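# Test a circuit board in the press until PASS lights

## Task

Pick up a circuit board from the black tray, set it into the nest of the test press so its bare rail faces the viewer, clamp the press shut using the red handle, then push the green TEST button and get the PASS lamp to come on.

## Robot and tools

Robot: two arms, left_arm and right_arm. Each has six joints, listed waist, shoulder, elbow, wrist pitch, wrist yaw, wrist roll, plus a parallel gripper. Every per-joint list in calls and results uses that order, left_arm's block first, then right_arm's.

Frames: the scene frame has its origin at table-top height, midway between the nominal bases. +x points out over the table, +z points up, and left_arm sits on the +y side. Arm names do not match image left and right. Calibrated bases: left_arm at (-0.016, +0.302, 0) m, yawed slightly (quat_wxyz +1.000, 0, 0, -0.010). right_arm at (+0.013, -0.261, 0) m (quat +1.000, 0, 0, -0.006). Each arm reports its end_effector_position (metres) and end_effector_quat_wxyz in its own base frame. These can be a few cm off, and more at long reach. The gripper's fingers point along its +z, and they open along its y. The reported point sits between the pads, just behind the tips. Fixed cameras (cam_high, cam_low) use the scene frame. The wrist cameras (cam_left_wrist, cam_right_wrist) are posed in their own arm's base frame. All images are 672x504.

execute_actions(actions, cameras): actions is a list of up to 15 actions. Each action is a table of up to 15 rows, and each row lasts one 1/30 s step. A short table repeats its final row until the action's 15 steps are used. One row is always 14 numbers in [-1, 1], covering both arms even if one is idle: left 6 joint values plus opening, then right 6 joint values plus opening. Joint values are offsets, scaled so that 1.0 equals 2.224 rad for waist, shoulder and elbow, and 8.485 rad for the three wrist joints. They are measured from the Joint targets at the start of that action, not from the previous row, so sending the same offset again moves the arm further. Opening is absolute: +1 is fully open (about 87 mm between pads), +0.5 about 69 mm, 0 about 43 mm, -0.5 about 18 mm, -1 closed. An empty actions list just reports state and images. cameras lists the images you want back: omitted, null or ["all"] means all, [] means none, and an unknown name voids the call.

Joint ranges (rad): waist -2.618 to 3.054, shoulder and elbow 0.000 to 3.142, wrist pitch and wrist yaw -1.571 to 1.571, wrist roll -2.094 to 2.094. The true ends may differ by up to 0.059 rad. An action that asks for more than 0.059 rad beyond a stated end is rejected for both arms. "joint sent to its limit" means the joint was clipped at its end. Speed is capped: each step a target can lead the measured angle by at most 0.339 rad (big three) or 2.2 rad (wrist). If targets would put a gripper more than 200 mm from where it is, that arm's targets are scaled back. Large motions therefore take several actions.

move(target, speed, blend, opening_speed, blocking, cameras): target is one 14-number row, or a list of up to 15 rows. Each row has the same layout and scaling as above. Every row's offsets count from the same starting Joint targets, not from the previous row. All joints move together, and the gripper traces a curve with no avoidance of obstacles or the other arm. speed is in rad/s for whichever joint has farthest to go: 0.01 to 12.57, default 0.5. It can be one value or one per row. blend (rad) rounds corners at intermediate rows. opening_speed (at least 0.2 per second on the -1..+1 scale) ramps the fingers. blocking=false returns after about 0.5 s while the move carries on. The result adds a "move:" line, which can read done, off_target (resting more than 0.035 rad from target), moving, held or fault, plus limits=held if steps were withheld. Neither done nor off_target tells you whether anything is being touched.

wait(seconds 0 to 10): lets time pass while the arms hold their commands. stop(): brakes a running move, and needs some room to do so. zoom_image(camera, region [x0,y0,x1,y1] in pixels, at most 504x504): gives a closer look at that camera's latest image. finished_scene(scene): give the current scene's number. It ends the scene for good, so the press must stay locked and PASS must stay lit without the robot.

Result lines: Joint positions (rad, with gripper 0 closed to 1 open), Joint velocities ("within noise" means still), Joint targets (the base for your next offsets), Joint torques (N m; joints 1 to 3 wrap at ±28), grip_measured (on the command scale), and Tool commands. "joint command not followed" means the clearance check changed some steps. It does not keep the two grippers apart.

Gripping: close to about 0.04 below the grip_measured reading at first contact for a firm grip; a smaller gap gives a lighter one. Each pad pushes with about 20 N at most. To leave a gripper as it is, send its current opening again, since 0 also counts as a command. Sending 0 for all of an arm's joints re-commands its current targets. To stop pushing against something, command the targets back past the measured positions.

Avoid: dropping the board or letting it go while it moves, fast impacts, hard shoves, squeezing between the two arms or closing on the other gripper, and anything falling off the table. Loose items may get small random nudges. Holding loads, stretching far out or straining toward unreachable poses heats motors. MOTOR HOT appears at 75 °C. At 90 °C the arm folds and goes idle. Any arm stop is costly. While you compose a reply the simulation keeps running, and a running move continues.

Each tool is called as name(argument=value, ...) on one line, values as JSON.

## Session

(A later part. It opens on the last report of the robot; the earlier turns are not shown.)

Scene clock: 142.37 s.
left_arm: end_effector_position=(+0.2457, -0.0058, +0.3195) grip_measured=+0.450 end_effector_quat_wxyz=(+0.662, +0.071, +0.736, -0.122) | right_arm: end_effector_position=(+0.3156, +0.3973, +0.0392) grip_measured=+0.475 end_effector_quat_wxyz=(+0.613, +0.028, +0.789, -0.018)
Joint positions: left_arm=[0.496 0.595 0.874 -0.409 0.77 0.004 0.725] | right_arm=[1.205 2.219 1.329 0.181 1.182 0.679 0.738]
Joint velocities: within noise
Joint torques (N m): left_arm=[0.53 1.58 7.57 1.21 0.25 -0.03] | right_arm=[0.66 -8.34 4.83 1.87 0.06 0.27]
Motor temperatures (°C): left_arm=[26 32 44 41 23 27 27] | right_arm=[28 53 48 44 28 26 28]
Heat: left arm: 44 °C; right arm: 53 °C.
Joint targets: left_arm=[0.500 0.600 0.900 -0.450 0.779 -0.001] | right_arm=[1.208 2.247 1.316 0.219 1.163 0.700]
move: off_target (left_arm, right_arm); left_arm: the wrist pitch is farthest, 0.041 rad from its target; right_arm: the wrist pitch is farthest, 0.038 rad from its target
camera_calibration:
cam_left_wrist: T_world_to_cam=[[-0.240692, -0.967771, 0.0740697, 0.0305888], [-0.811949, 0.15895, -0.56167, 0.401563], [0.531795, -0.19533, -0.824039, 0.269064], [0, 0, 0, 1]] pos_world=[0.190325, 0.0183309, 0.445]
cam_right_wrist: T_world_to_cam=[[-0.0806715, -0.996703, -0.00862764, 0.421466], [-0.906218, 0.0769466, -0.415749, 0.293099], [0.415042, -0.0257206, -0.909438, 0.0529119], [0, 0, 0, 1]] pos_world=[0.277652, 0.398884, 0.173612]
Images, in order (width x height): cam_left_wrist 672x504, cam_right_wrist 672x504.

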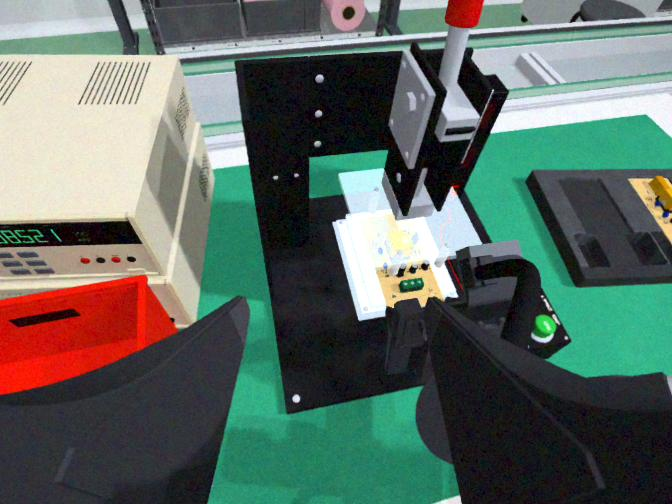

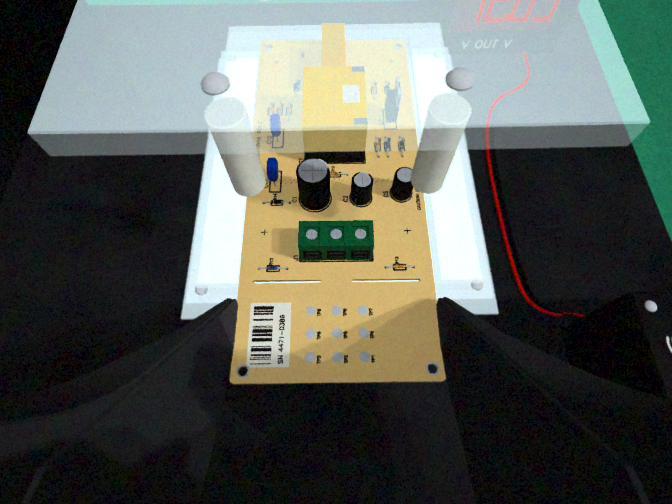

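move(target=[0.1055,0.045,-0.3687,0.1261,0.0302,-0.1413, 0.4496, 0,0,0,0,0,0, 0.42], speed=0.7, cameras=["cam_right_wrist","cam_left_wrist"])

zoom_image(camera="cam_left_wrist", region=[150, 100, 560, 420])

Scene clock: 147.63 s.
left_arm: end_effector_position=(+0.2503, -0.0042, +0.1728) grip_measured=+0.450 end_effector_quat_wxyz=(+0.510, -0.316, +0.638, -0.482) | right_arm: end_effector_position=(+0.3156, +0.3973, +0.0393) grip_measured=+0.475 end_effector_quat_wxyz=(+0.613, +0.028, +0.789, -0.018)
Joint positions: left_arm=[0.731 0.693 0.087 0.578 1.027 -1.192 0.725] | right_arm=[1.205 2.219 1.329 0.181 1.183 0.679 0.738]
Joint velocities: within noise
Joint torques (N m): left_arm=[0.61 0.72 5.31 1.93 0.22 0.02] | right_arm=[0.65 -8.32 4.86 1.87 0.06 0.27]
Motor temperatures (°C): left_arm=[26 32 44 42 23 27 27] | right_arm=[27 52 47 44 27 26 28]
Heat: left arm: 44 °C; right arm: 52 °C.
Joint targets: left_arm=[0.735 0.700 0.080 0.620 1.035 -1.199] | right_arm=[1.208 2.247 1.316 0.219 1.163 0.700]
move: off_target (left_arm, right_arm); left_arm: the wrist pitch is farthest, 0.042 rad from its target; right_arm: the wrist pitch is farthest, 0.038 rad from its target
camera_calibration:
cam_left_wrist: T_world_to_cam=[[-0.0647258, -0.352319, 0.933639, -0.14598], [-0.914817, -0.352809, -0.196557, 0.283165], [0.398647, -0.866832, -0.299472, 0.085969], [0, 0, 0, 1]] pos_world=[0.215324, 0.122992, 0.217696]
cam_right_wrist: T_world_to_cam=[[-0.0809853, -0.996675, -0.00892645, 0.421594], [-0.906005, 0.0773449, -0.416139, 0.292992], [0.415446, -0.0256138, -0.909257, 0.0528173], [0, 0, 0, 1]] pos_world=[0.277652, 0.398884, 0.173713]
Images, in order (width x height): cam_left_wrist 672x504, cam_right_wrist 672x504.

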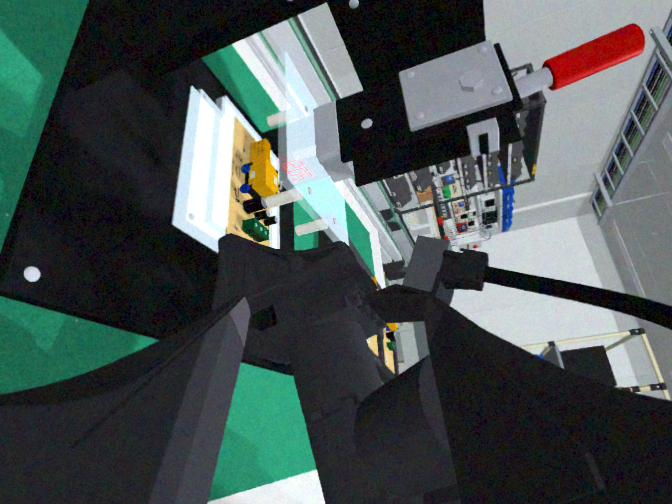

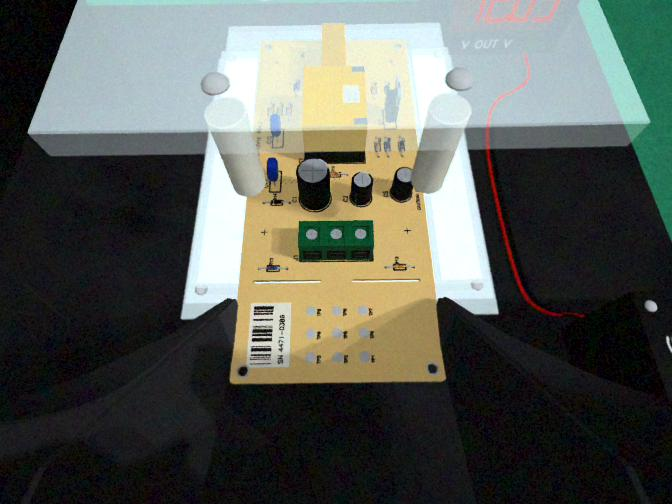

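Scaled by 1.229 from the camera's 672x504 image, which has a finer 960x720 frame.

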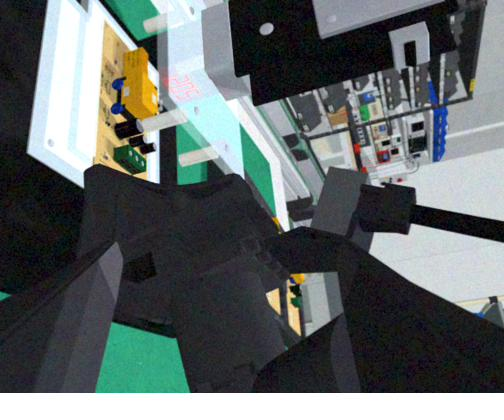

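Nice viewpoint. Zoom.

zoom_image(camera="cam_left_wrist", region=[160, 70, 340, 260])

zoom_image(camera="cam_left_wrist", region=[160, 180, 420, 400])

Scaled by 2.653 from the camera's 672x504 image, which has a finer 960x720 frame.

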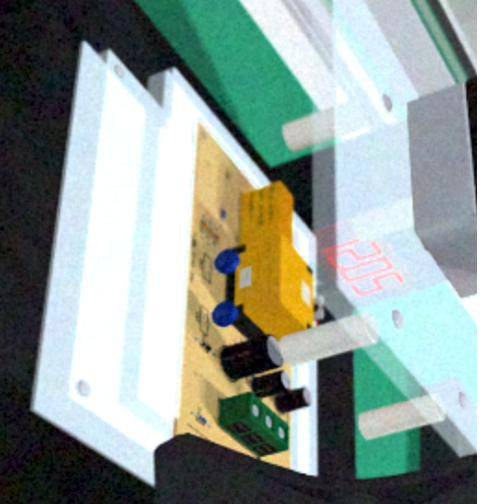

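Scaled by 1.938 from the camera's 672x504 image, which has a finer 960x720 frame.

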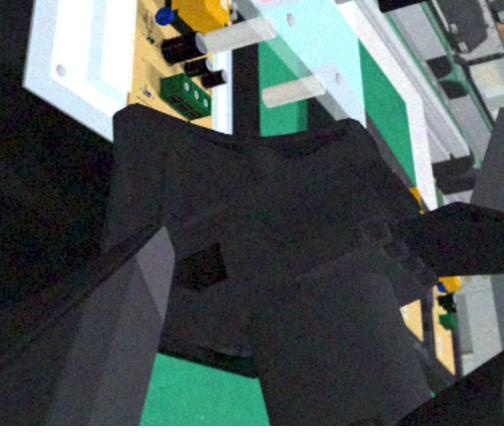

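move(target=[0,0,0,0,0,0, 0.4496, 0.0005,-0.0090,0,0,0.0,0, 0.42], speed=0.1, cameras=["cam_right_wrist","cam_left_wrist"])

move(target=[0,0,0,0,0,0, 0.4496, 0,0,0,0,0,0, 0.62], opening_speed=0.2, cameras=["cam_right_wrist","cam_left_wrist"])

zoom_image(camera="cam_left_wrist", region=[160, 70, 340, 260])

zoom_image(camera="cam_right_wrist", region=[170, 0, 500, 400])

Scene clock: 152.40 s.
left_arm: end_effector_position=(+0.2503, -0.0042, +0.1729) grip_measured=+0.450 end_effector_quat_wxyz=(+0.510, -0.316, +0.638, -0.482) | right_arm: end_effector_position=(+0.3156, +0.3973, +0.0393) grip_measured=+0.475 end_effector_quat_wxyz=(+0.613, +0.028, +0.789, -0.018)
Joint positions: left_arm=[0.731 0.693 0.087 0.578 1.028 -1.193 0.725] | right_arm=[1.205 2.219 1.329 0.181 1.183 0.679 0.738]
Joint velocities: within noise
Joint torques (N m): left_arm=[0.65 0.79 5.24 1.88 0.2 -0.05] | right_arm=[0.76 -9.92 4.85 1.87 0.06 0.27]
Motor temperatures (°C): left_arm=[26 32 44 43 23 27 27] | right_arm=[27 51 46 44 27 26 28]
Heat: left arm: 44 °C; right arm: 51 °C.
Joint targets: left_arm=[0.735 0.700 0.080 0.620 1.035 -1.199] | right_arm=[1.209 2.227 1.316 0.219 1.163 0.700]
move: off_target (left_arm, right_arm); left_arm: the wrist pitch is farthest, 0.042 rad from its target; right_arm: the wrist pitch is farthest, 0.038 rad from its target
camera_calibration:
cam_left_wrist: T_world_to_cam=[[-0.0651769, -0.352027, 0.933718, -0.145937], [-0.914867, -0.352557, -0.196781, 0.283193], [0.39846, -0.867053, -0.299079, 0.0859514], [0, 0, 0, 1]] pos_world=[0.215324, 0.122992, 0.217697]
cam_right_wrist: T_world_to_cam=[[-0.0809853, -0.996675, -0.00892645, 0.421594], [-0.906005, 0.0773449, -0.416139, 0.292992], [0.415446, -0.0256138, -0.909257, 0.0528173], [0, 0, 0, 1]] pos_world=[0.277652, 0.398884, 0.173713]
Images, in order (width x height): cam_left_wrist 672x504, cam_right_wrist 672x504.

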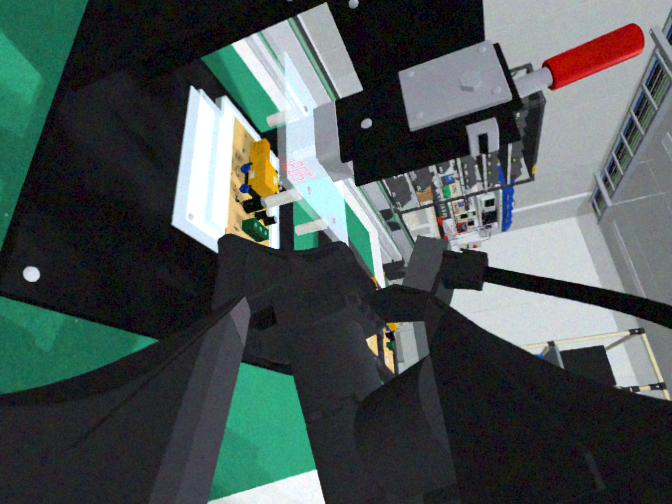

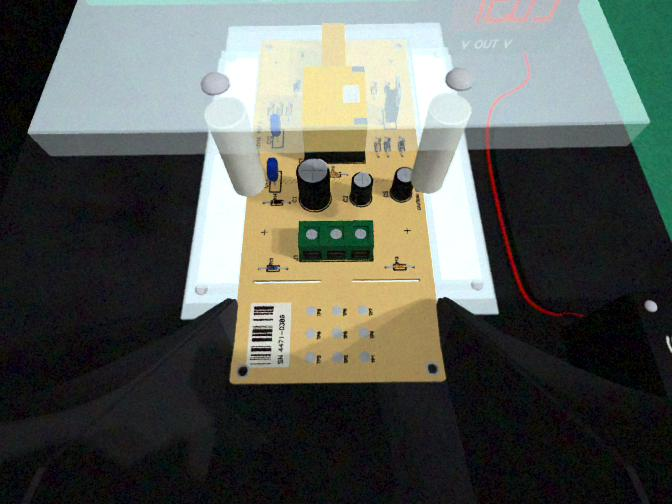

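Scene clock: 153.60 s.
left_arm: end_effector_position=(+0.2503, -0.0042, +0.1729) grip_measured=+0.450 end_effector_quat_wxyz=(+0.510, -0.316, +0.638, -0.482) | right_arm: end_effector_position=(+0.3153, +0.3967, +0.0367) grip_measured=+0.620 end_effector_quat_wxyz=(+0.611, +0.029, +0.791, -0.016)
Joint positions: left_arm=[0.731 0.693 0.087 0.578 1.028 -1.193 0.725] | right_arm=[1.203 2.219 1.322 0.182 1.175 0.686 0.81]
Joint velocities: within noise
Joint torques (N m): left_arm=[0.65 0.66 5.12 1.89 0.21 0.02] | right_arm=[0.76 -9.89 5.35 1.86 0.13 0.17]
Motor temperatures (°C): left_arm=[26 32 44 44 23 27 27] | right_arm=[27 51 46 44 27 26 28]
Heat: left arm: 44 °C; right arm: 51 °C.
Joint targets: left_arm=[0.735 0.700 0.080 0.620 1.035 -1.199] | right_arm=[1.209 2.227 1.316 0.219 1.163 0.700]
move: off_target (left_arm, right_arm); left_arm: the wrist pitch is farthest, 0.042 rad from its target; right_arm: the wrist pitch is farthest, 0.037 rad from its target
camera_calibration:
cam_left_wrist: T_world_to_cam=[[-0.0651769, -0.352027, 0.933718, -0.145937], [-0.914867, -0.352557, -0.196781, 0.283193], [0.39846, -0.867053, -0.299079, 0.0859514], [0, 0, 0, 1]] pos_world=[0.215324, 0.122992, 0.217697]
cam_right_wrist: T_world_to_cam=[[-0.0784154, -0.996841, -0.0125748, 0.420302], [-0.908836, 0.0766651, -0.410049, 0.292549], [0.409718, -0.0207258, -0.911977, 0.0505039], [0, 0, 0, 1]] pos_world=[0.278145, 0.397593, 0.171303]
Images, in order (width x height): cam_left_wrist 672x504, cam_right_wrist 672x504.

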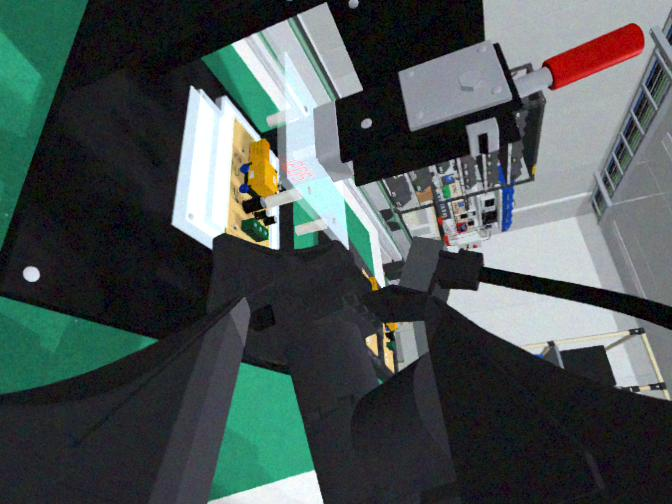

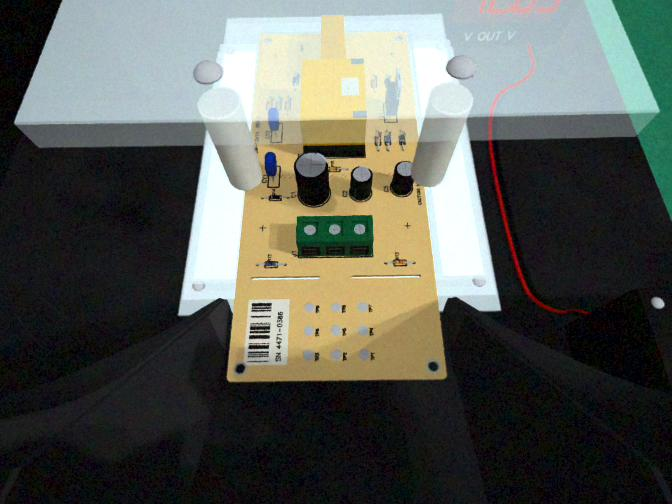

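Scaled by 2.653 from the camera's 672x504 image, which has a finer 960x720 frame.

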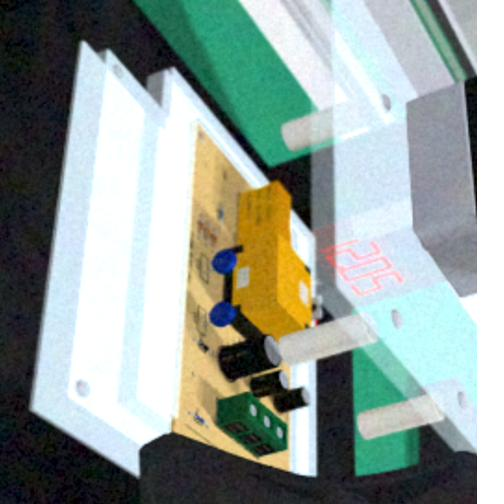

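Scaled by 1.260 from the camera's 672x504 image, which has a finer 960x720 frame.

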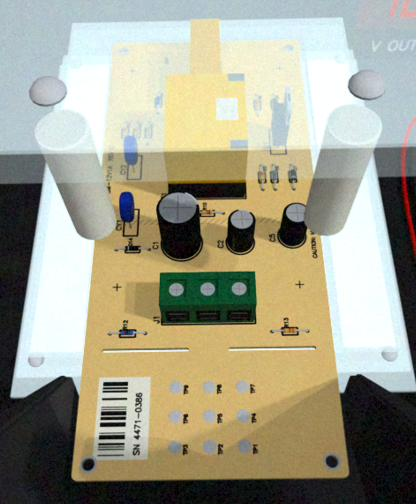

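move(target=[[0,0,0,0,0,0, 0.4496, 0,0,0,0,0,0, 0.8],[0,0,0,0,0,0, 0.4496, 0.0652,-0.0544,0.0355,-0.0482,0.0137,0.0354, 0.8]], speed=[0.1,0.15], opening_speed=0.3)

zoom_image(camera="cam_left_wrist", region=[160, 70, 360, 280])

zoom_image(camera="cam_right_wrist", region=[150, 0, 500, 300])

Scene clock: 159.10 s.
left_arm: end_effector_position=(+0.2503, -0.0043, +0.1729) grip_measured=+0.450 end_effector_quat_wxyz=(+0.510, -0.316, +0.638, -0.482) | right_arm: end_effector_position=(+0.2503, +0.4081, +0.0537) grip_measured=+0.800 end_effector_quat_wxyz=(+0.612, +0.031, +0.790, +0.001)
Joint positions: left_arm=[0.731 0.693 0.087 0.578 1.028 -1.193 0.725] | right_arm=[1.354 2.159 1.359 -0.168 1.26 0.986 0.9]
Joint velocities: within noise
Joint torques (N m): left_arm=[0.68 0.59 5.22 1.88 0.2 0.02] | right_arm=[0.5 -14.32 9.24 0.87 0.5 0.17]
Motor temperatures (°C): left_arm=[26 32 43 45 23 27 27] | right_arm=[27 53 46 44 27 26 28]
Heat: left arm: 45 °C; right arm: 53 °C.
Joint targets: left_arm=[0.735 0.700 0.080 0.620 1.035 -1.199] | right_arm=[1.354 2.106 1.395 -0.190 1.279 1.001]
move: off_target (left_arm, right_arm); left_arm: the wrist pitch is farthest, 0.042 rad from its target; right_arm: the shoulder is farthest, 0.053 rad from its target
camera_calibration:
cam_left_wrist: T_world_to_cam=[[-0.0653142, -0.352024, 0.933709, -0.145934], [-0.914981, -0.352245, -0.196806, 0.28324], [0.398175, -0.867181, -0.299089, 0.0859044], [0, 0, 0, 1]] pos_world=[0.215423, 0.122892, 0.217697]
cam_right_wrist: T_world_to_cam=[[-0.0618218, -0.997216, -0.0417042, 0.42433], [-0.908882, 0.0735139, -0.410524, 0.240941], [0.412447, 0.0125249, -0.910896, 0.0785178], [0, 0, 0, 1]] pos_world=[0.212835, 0.404452, 0.18813]

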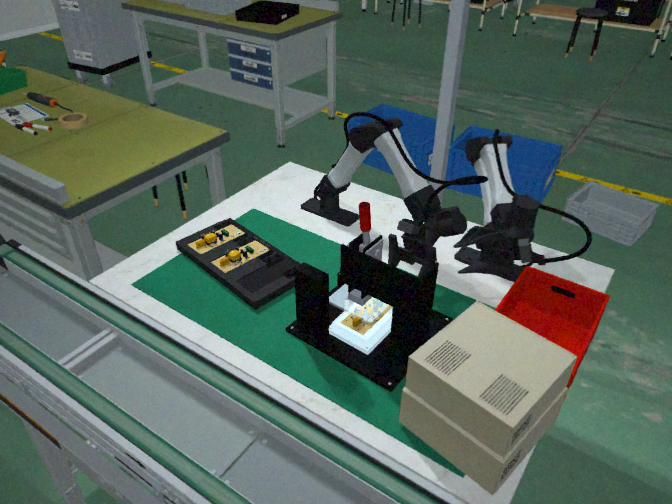

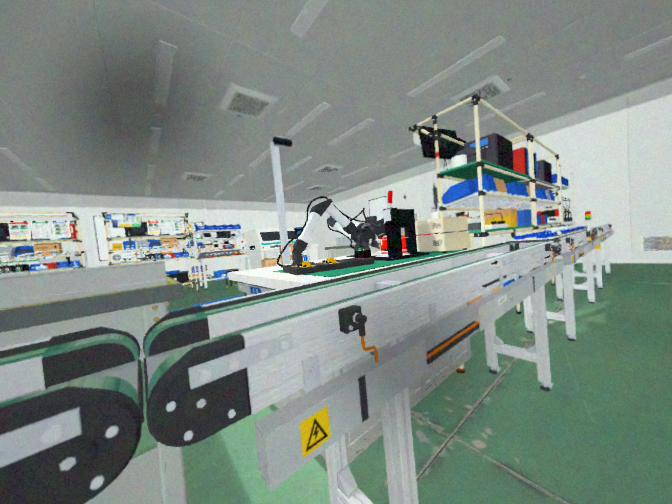

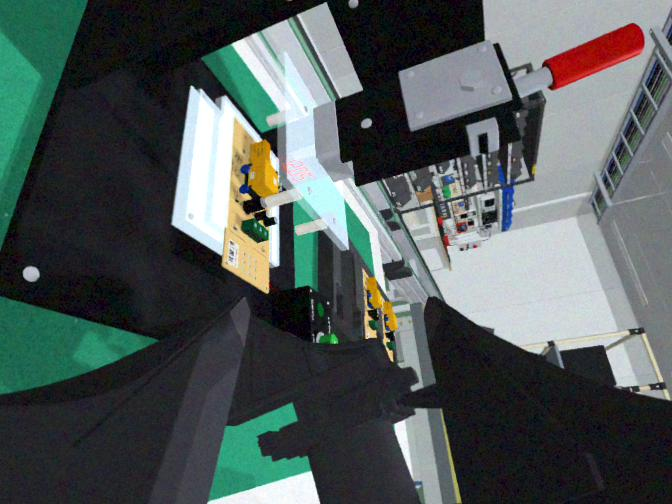

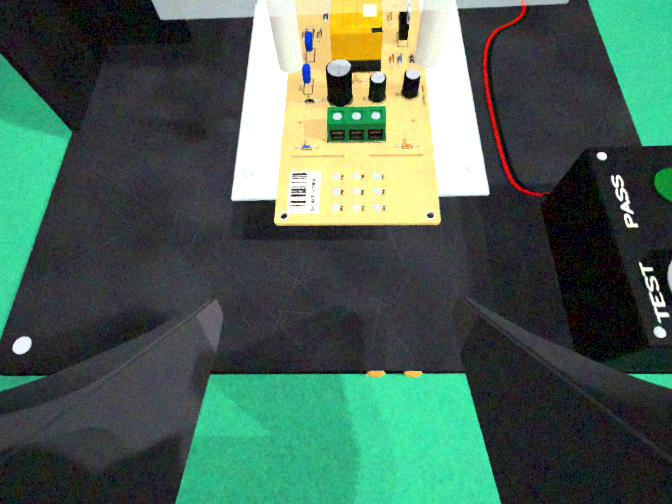

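Scaled by 2.400 from the camera's 672x504 image, which has a finer 960x720 frame.

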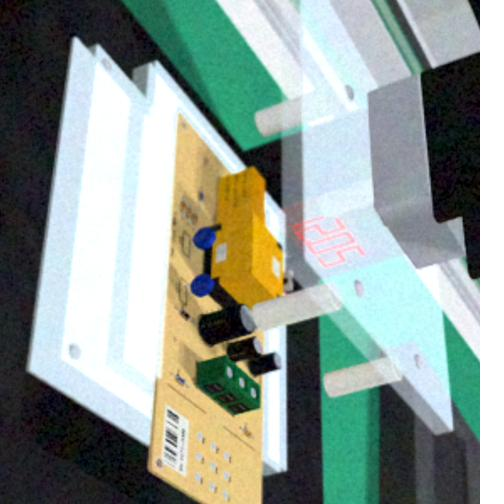

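Scaled by 1.440 from the camera's 672x504 image, which has a finer 960x720 frame.

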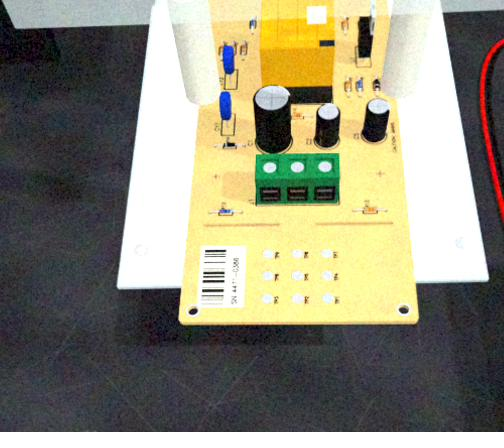

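zoom_image(camera="cam_left_wrist", region=[380, 10, 660, 220])

zoom_image(camera="cam_high", region=[300, 190, 460, 330])

Scaled by 1.800 from the camera's 672x504 image, which has a finer 960x720 frame.

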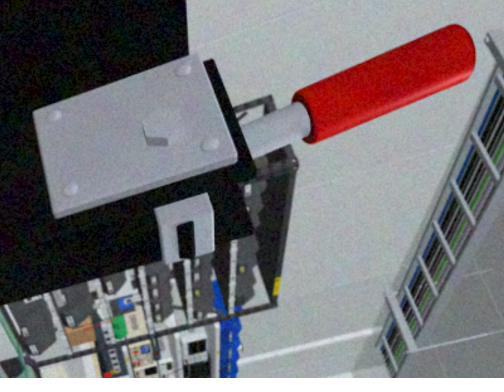

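Scaled by 3.150 from the camera's 672x504 image, which has a finer 960x720 frame.

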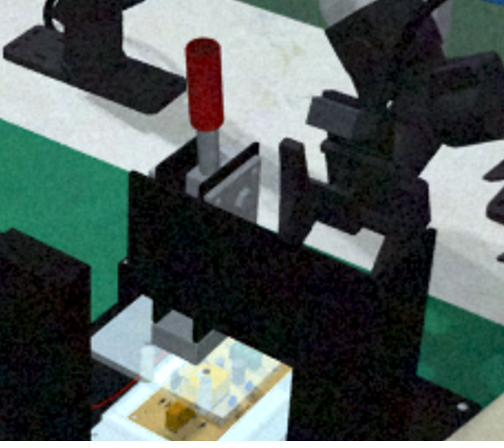

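move(target=[[0.1349,0,0,0,0,0, 0.4496, 0.0535,-0.0342,0.1124,-0.0766,0.0008,0.0289, 0.8],[0.1349,0,0,0,0,0, 0.4496, -0.1785,-0.1601,0.1102,-0.1061,-0.106,-0.0119, 0.8]], speed=[0.4,0.6], blend=0.08)

Scene clock: 174.83 s.
left_arm: end_effector_position=(+0.2403, +0.0699, +0.1729) grip_measured=+0.450 end_effector_quat_wxyz=(+0.577, -0.408, +0.584, -0.400) | right_arm: end_effector_position=(+0.2494, +0.2919, +0.1416) grip_measured=+0.800 end_effector_quat_wxyz=(+0.246, +0.006, +0.969, +0.011)
Joint positions: left_arm=[1.032 0.693 0.087 0.578 1.029 -1.193 0.725] | right_arm=[0.958 1.788 1.606 -1.071 0.388 0.907 0.9]
Joint velocities: within noise
Joint torques (N m): left_arm=[0.64 0.69 5.18 1.88 0.19 -0.01] | right_arm=[0.09 -10.67 9.59 0.73 0.07 -0.08]
Motor temperatures (°C): left_arm=[26 32 43 47 23 27 27] | right_arm=[27 60 46 41 28 26 28]
Heat: left arm: 47 °C; right arm: 60 °C.
Joint targets: left_arm=[1.035 0.700 0.080 0.620 1.035 -1.199] | right_arm=[0.957 1.750 1.640 -1.090 0.380 0.900]
move: off_target (left_arm, right_arm); left_arm: the wrist pitch is farthest, 0.042 rad from its target; right_arm: the shoulder is farthest, 0.038 rad from its target
camera_calibration:
cam_left_wrist: T_world_to_cam=[[0.0416013, -0.355589, 0.933716, -0.145894], [-0.770099, -0.606815, -0.196783, 0.283177], [0.636566, -0.710868, -0.299083, 0.0860926], [0, 0, 0, 1]] pos_world=[0.16934, 0.181158, 0.217697]
cam_right_wrist: T_world_to_cam=[[-0.0171458, -0.999722, -0.0161739, 0.298121], [-0.922383, 0.00957199, 0.386158, 0.193918], [-0.385896, 0.0215396, -0.922291, 0.358462], [0, 0, 0, 1]] pos_world=[0.322307, 0.288461, 0.260545]

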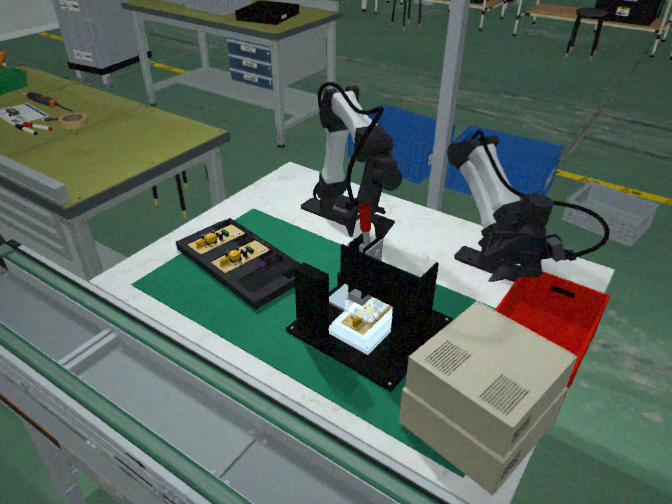

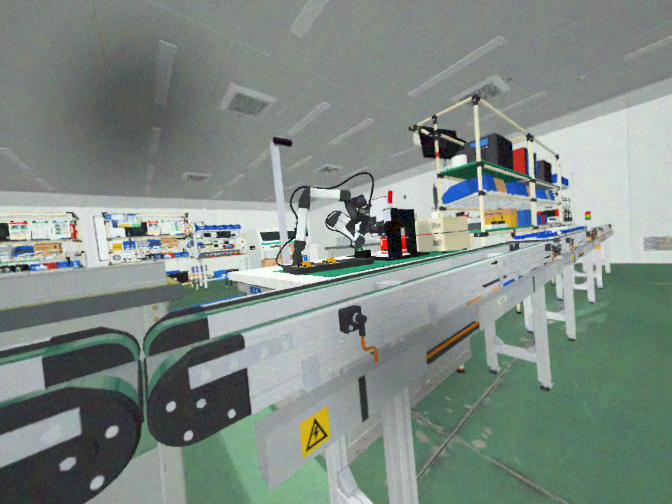

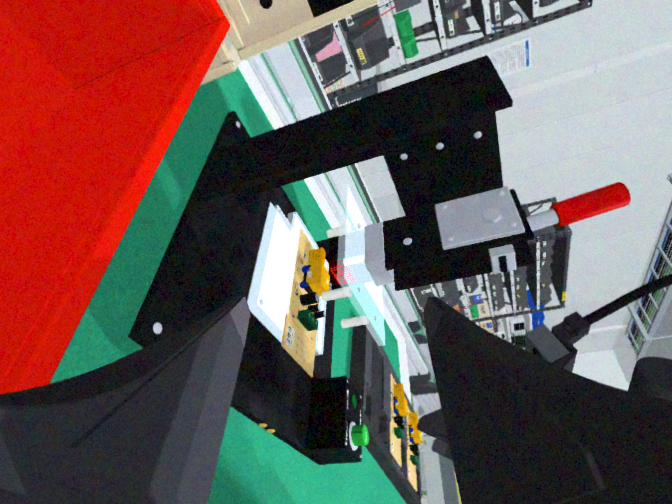

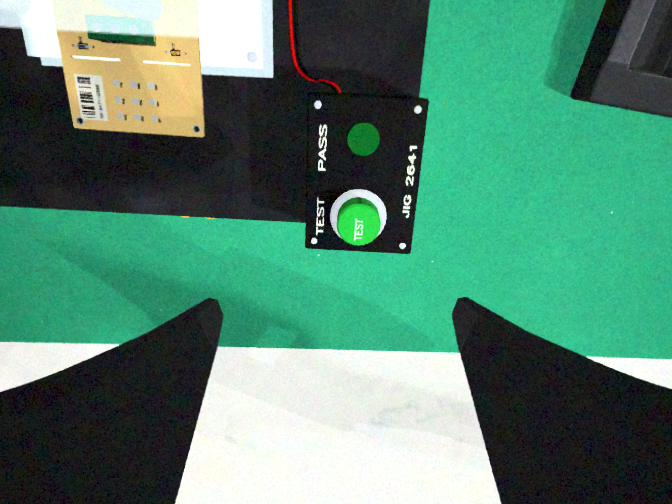

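move(target=[[-0.1506,0.09,0.3237,-0.0672,-0.0513,0.0824, 0.4496, -0.2055,-0.2023,-0.1529,-0.013,0,0, -0.9],[-0.7553,0.2010,0.4703,-0.0624,-0.1921,0.1413, 0.4496, -0.2055,-0.2023,-0.1529,-0.013,0,0, -0.9]], speed=[0.7,0.8], blend=0.1)

zoom_image(camera="cam_left_wrist", region=[100, 0, 600, 400])

Scene clock: 180.73 s.
left_arm: end_effector_position=(+0.3634, -0.1492, +0.3695) grip_measured=+0.450 end_effector_quat_wxyz=(+0.720, +0.007, +0.693, -0.031) | right_arm: end_effector_position=(+0.2525, +0.0976, +0.1847) grip_measured=-0.900 end_effector_quat_wxyz=(+0.261, +0.230, +0.937, -0.024)
Joint positions: left_arm=[-0.639 1.144 1.09 0.101 -0.586 -0.006 0.725] | right_arm=[0.499 1.322 1.307 -1.18 0.383 0.906 0.05]
Joint velocities: within noise
Joint torques (N m): left_arm=[-0.43 -2.62 9.01 1.51 0.08 0.04] | right_arm=[-0.29 -5.22 5.78 0.82 0.11 -0.07]
Motor temperatures (°C): left_arm=[26 32 43 47 23 27 27] | right_arm=[27 59 46 40 27 26 27]
Heat: left arm: 47 °C; right arm: 59 °C.
Joint targets: left_arm=[-0.645 1.147 1.126 0.090 -0.595 0.000] | right_arm=[0.500 1.300 1.300 -1.200 0.380 0.900]
move: off_target (left_arm); left_arm: the elbow is farthest, 0.036 rad from its target
camera_calibration:
cam_left_wrist: T_world_to_cam=[[-0.0256851, -0.999374, 0.0243386, -0.148116], [-0.743683, 0.00283238, -0.668526, 0.539346], [0.668039, -0.0352713, -0.74329, 0.164209], [0, 0, 0, 1]] pos_world=[0.2876, -0.143759, 0.486227]
cam_right_wrist: T_world_to_cam=[[-0.453609, -0.888744, -0.0661379, 0.21325], [-0.842009, 0.403074, 0.35854, 0.128454], [-0.291992, 0.218326, -0.931168, 0.362409], [0, 0, 0, 1]] pos_world=[0.310712, 0.0586253, 0.305512]

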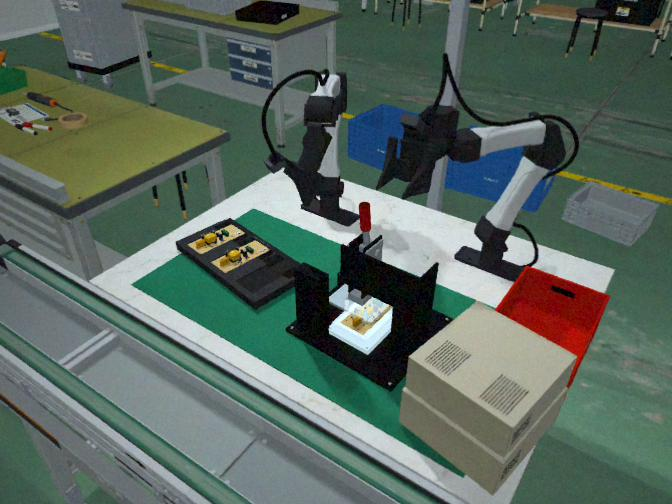

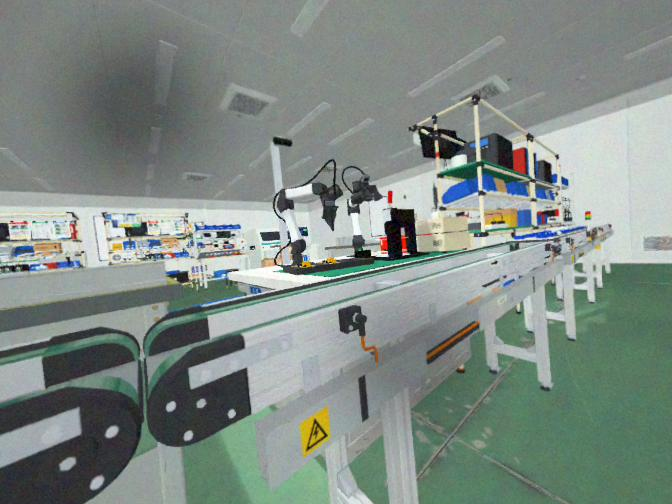

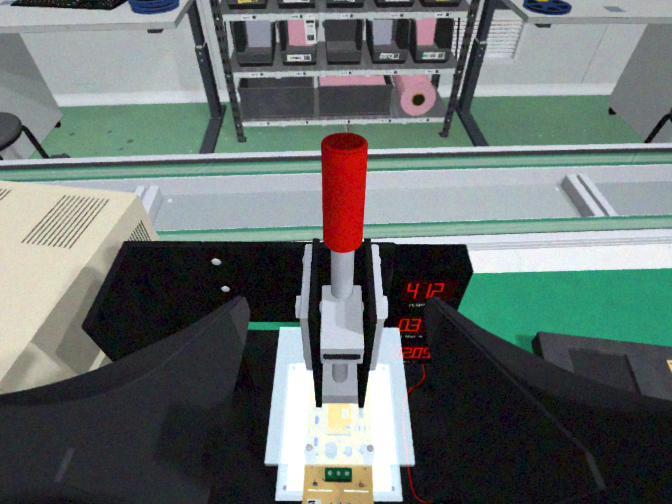

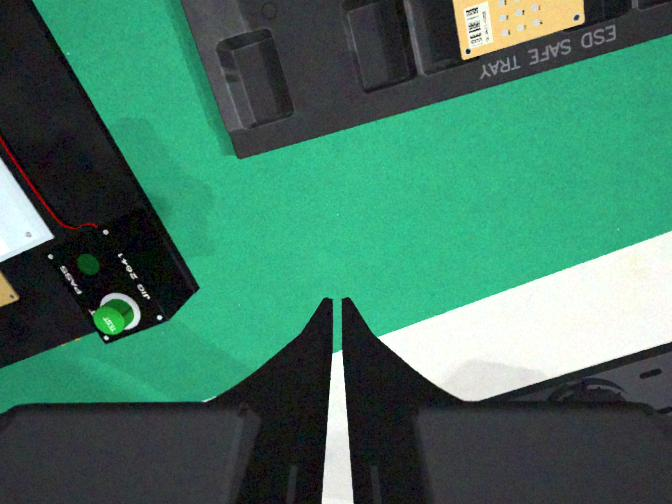

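Scaled by 1.008 from the camera's 672x504 image, which has a finer 960x720 frame.

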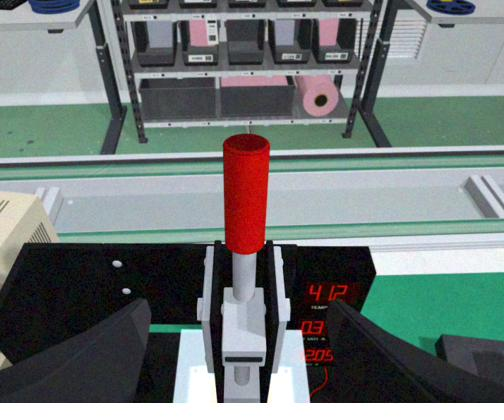

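move(target=[0.0746,0.1434,0.0899,0.0118,0.0186,0, 0.4496, 0,0,0,0,0,0, -0.9], speed=0.25, cameras=["cam_left_wrist","cam_high"])

zoom_image(camera="cam_high", region=[300, 130, 500, 300])

Scene clock: 184.87 s.
left_arm: end_effector_position=(+0.4553, -0.1538, +0.3426) grip_measured=+0.450 end_effector_quat_wxyz=(+0.696, +0.016, +0.718, -0.010) | right_arm: end_effector_position=(+0.2525, +0.0976, +0.1847) grip_measured=-0.900 end_effector_quat_wxyz=(+0.261, +0.230, +0.937, -0.024)
Joint positions: left_arm=[-0.484 1.465 1.288 0.143 -0.447 -0.006 0.725] | right_arm=[0.499 1.322 1.307 -1.18 0.383 0.906 0.05]
Joint velocities: within noise
Joint torques (N m): left_arm=[0.43 -5.82 9.35 2.14 0.17 0.06] | right_arm=[-0.29 -5.22 5.78 0.82 0.11 -0.07]
Motor temperatures (°C): left_arm=[26 32 44 47 23 27 27] | right_arm=[27 57 45 39 27 26 27]
Heat: left arm: 47 °C; right arm: 57 °C.
Joint targets: left_arm=[-0.479 1.466 1.326 0.190 -0.437 0.000] | right_arm=[0.500 1.300 1.300 -1.200 0.380 0.900]
move: off_target (left_arm); left_arm: the wrist pitch is farthest, 0.048 rad from its target
camera_calibration:
cam_left_wrist: T_world_to_cam=[[-0.00994402, -0.999771, -0.018926, -0.142061], [-0.787754, 0.0194903, -0.615681, 0.594328], [0.61591, 0.00878672, -0.787768, 0.128454], [0, 0, 0, 1]] pos_world=[0.387656, -0.154741, 0.464421]
Images, in order (width x height): cam_high 672x504, cam_left_wrist 672x504.

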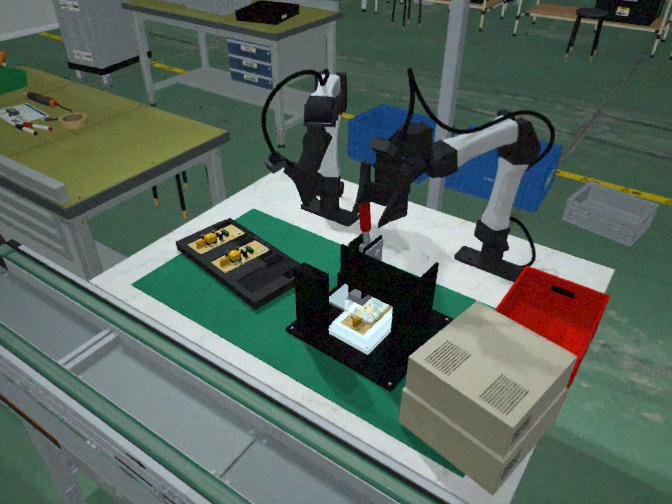

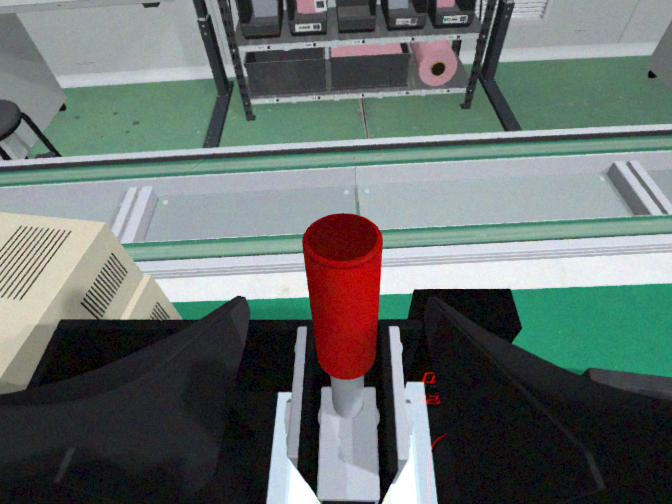

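Scaled by 2.520 from the camera's 672x504 image, which has a finer 960x720 frame.

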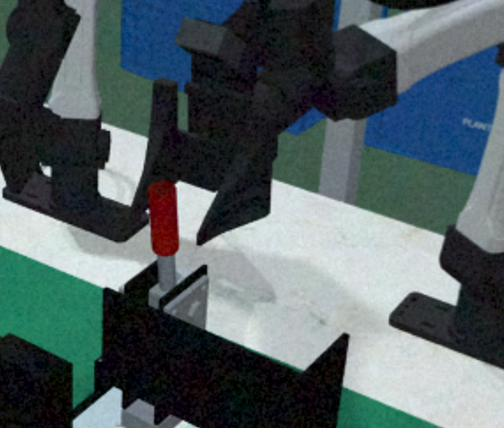

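move(target=[-0.0036,0,0,0,0.0009,0, -0.3, 0,0,0,0,0,0, -0.9], speed=0.1, opening_speed=0.6, cameras=["cam_left_wrist"])

move(target=[0,0,0,0,0,0, -0.5, 0,0,0,0,0,0, -0.9], opening_speed=0.2, cameras=["cam_left_wrist"])

Scene clock: 187.47 s.
left_arm: end_effector_position=(+0.4548, -0.1567, +0.3427) grip_measured=-0.300 end_effector_quat_wxyz=(+0.696, +0.020, +0.717, -0.014) | right_arm: end_effector_position=(+0.2525, +0.0976, +0.1847) grip_measured=-0.900 end_effector_quat_wxyz=(+0.261, +0.230, +0.937, -0.024)
Joint positions: left_arm=[-0.487 1.465 1.288 0.143 -0.439 -0.006 0.35] | right_arm=[0.499 1.322 1.307 -1.18 0.383 0.906 0.05]
Joint velocities: within noise
Joint torques (N m): left_arm=[-0.53 -5.89 9.36 2.11 0.21 0.06] | right_arm=[-0.31 -5.22 5.78 0.82 0.11 -0.07]
Motor temperatures (°C): left_arm=[26 32 45 47 23 27 27] | right_arm=[27 56 45 39 27 26 27]
Heat: left arm: 47 °C; right arm: 56 °C.
Joint targets: left_arm=[-0.487 1.466 1.326 0.190 -0.429 0.000] | right_arm=[0.500 1.300 1.300 -1.200 0.380 0.900]
move: off_target (left_arm); left_arm: the wrist pitch is farthest, 0.047 rad from its target
camera_calibration:
cam_left_wrist: T_world_to_cam=[[-0.0213314, -0.999604, -0.0183629, -0.140007], [-0.787112, 0.028116, -0.61617, 0.595287], [0.616442, 0.00130983, -0.787399, 0.127374], [0, 0, 0, 1]] pos_world=[0.387052, -0.156855, 0.464522]
Images, in order (width x height): cam_left_wrist 672x504.

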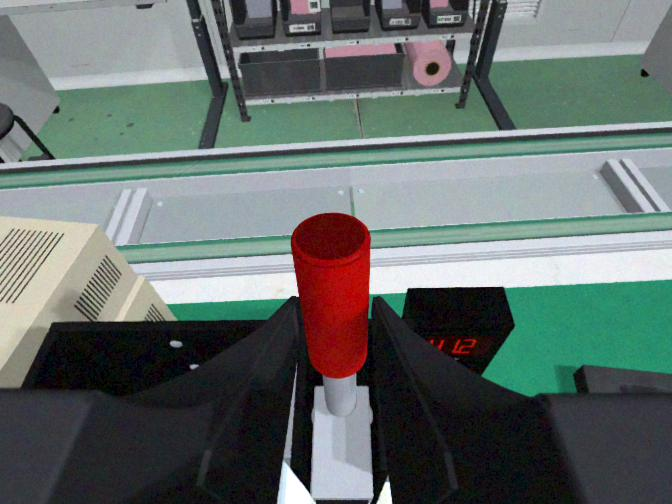

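Scene clock: 188.67 s.
left_arm: end_effector_position=(+0.4548, -0.1567, +0.3427) grip_measured=-0.365 end_effector_quat_wxyz=(+0.696, +0.020, +0.717, -0.014) | right_arm: end_effector_position=(+0.2525, +0.0976, +0.1847) grip_measured=-0.900 end_effector_quat_wxyz=(+0.261, +0.230, +0.937, -0.024)
Joint positions: left_arm=[-0.487 1.465 1.288 0.143 -0.439 -0.006 0.317] | right_arm=[0.499 1.322 1.307 -1.18 0.383 0.906 0.05]
Joint velocities: within noise
Joint torques (N m): left_arm=[-0.2 -5.86 9.32 2.12 0.24 0.04] | right_arm=[-0.29 -5.22 5.78 0.82 0.12 -0.07]
Motor temperatures (°C): left_arm=[26 32 45 48 23 27 27] | right_arm=[27 55 45 39 27 26 27]
Heat: left arm: 48 °C; right arm: 55 °C.
Joint targets: left_arm=[-0.487 1.466 1.326 0.190 -0.429 0.000] | right_arm=[0.500 1.300 1.300 -1.200 0.380 0.900]
move: off_target (left_arm); left_arm: the wrist pitch is farthest, 0.047 rad from its target
camera_calibration:
cam_left_wrist: T_world_to_cam=[[-0.0213314, -0.999604, -0.0183629, -0.140007], [-0.787112, 0.028116, -0.61617, 0.595287], [0.616442, 0.00130983, -0.787399, 0.127374], [0, 0, 0, 1]] pos_world=[0.387052, -0.156855, 0.464522]
Images, in order (width x height): cam_left_wrist 672x504.

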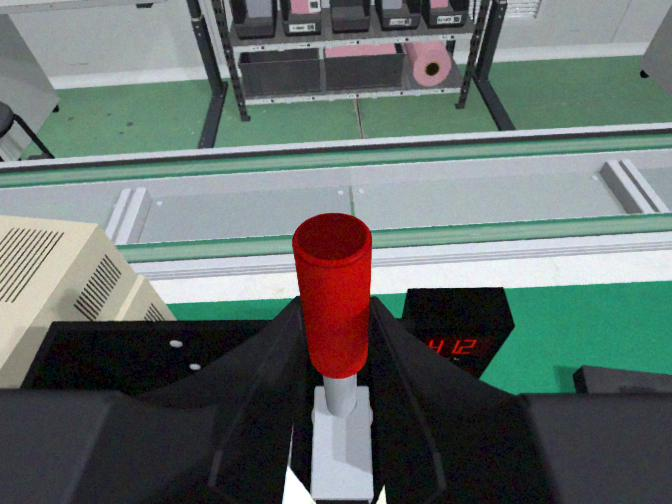

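move(target=[-0.0265,-0.0589,-0.0724,-0.0004,-0.0081,0, -0.5, 0,0,0,0,0,0, -0.9], speed=0.1, cameras=["cam_left_wrist","cam_high"])

zoom_image(camera="cam_high", region=[300, 130, 500, 330])

Scene clock: 192.60 s.
left_arm: end_effector_position=(+0.4287, -0.1540, +0.3417) grip_measured=-0.365 end_effector_quat_wxyz=(+0.705, +0.013, +0.709, -0.015) | right_arm: end_effector_position=(+0.2525, +0.0976, +0.1847) grip_measured=-0.900 end_effector_quat_wxyz=(+0.261, +0.230, +0.937, -0.024)
Joint positions: left_arm=[-0.525 1.369 1.179 0.184 -0.486 -0.006 0.317] | right_arm=[0.499 1.322 1.307 -1.18 0.383 0.906 0.05]
Joint velocities: within noise
Joint torques (N m): left_arm=[-1.46 -8.21 5.11 1.73 0.02 0.06] | right_arm=[-0.31 -5.22 5.78 0.83 0.11 -0.07]
Motor temperatures (°C): left_arm=[26 33 45 48 23 27 27] | right_arm=[27 54 45 39 27 26 27]
Heat: left arm: 48 °C; right arm: 54 °C.
Joint targets: left_arm=[-0.546 1.335 1.165 0.187 -0.498 0.000] | right_arm=[0.500 1.300 1.300 -1.200 0.380 0.900]
move: done
camera_calibration:
cam_left_wrist: T_world_to_cam=[[-0.0121157, -0.999905, -0.00655874, -0.14589], [-0.772264, 0.0135236, -0.635157, 0.57198], [0.635186, -0.00263028, -0.772355, 0.128847], [0, 0, 0, 1]] pos_world=[0.358111, -0.153272, 0.461856]
Images, in order (width x height): cam_high 672x504, cam_left_wrist 672x504.

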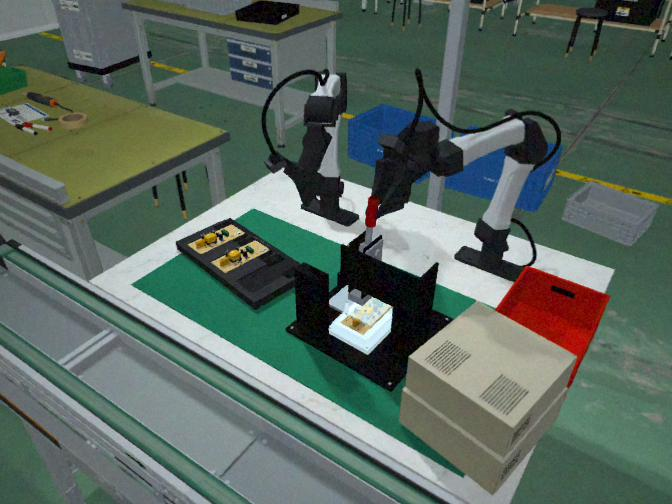

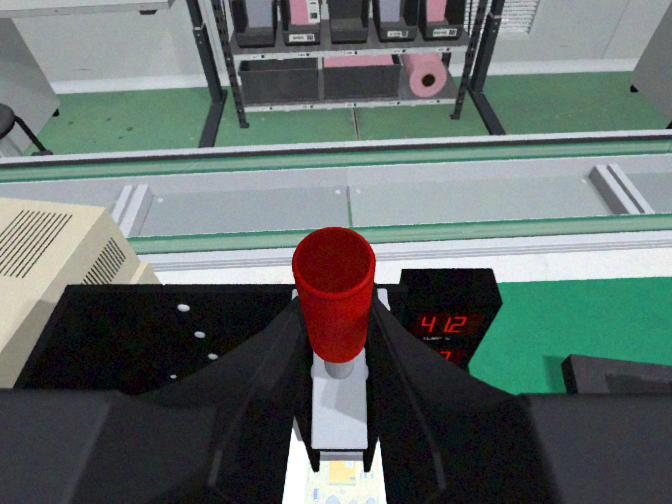

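Scaled by 2.520 from the camera's 672x504 image, which has a finer 960x720 frame.

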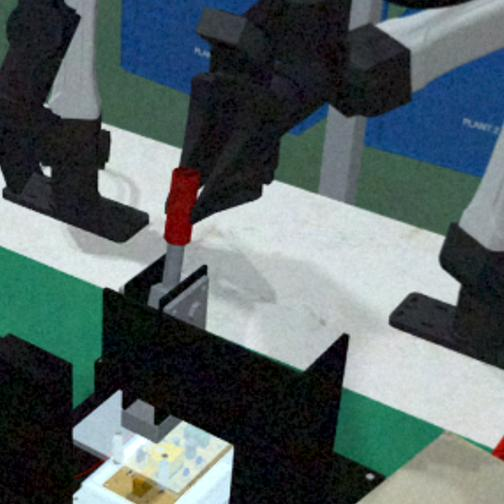

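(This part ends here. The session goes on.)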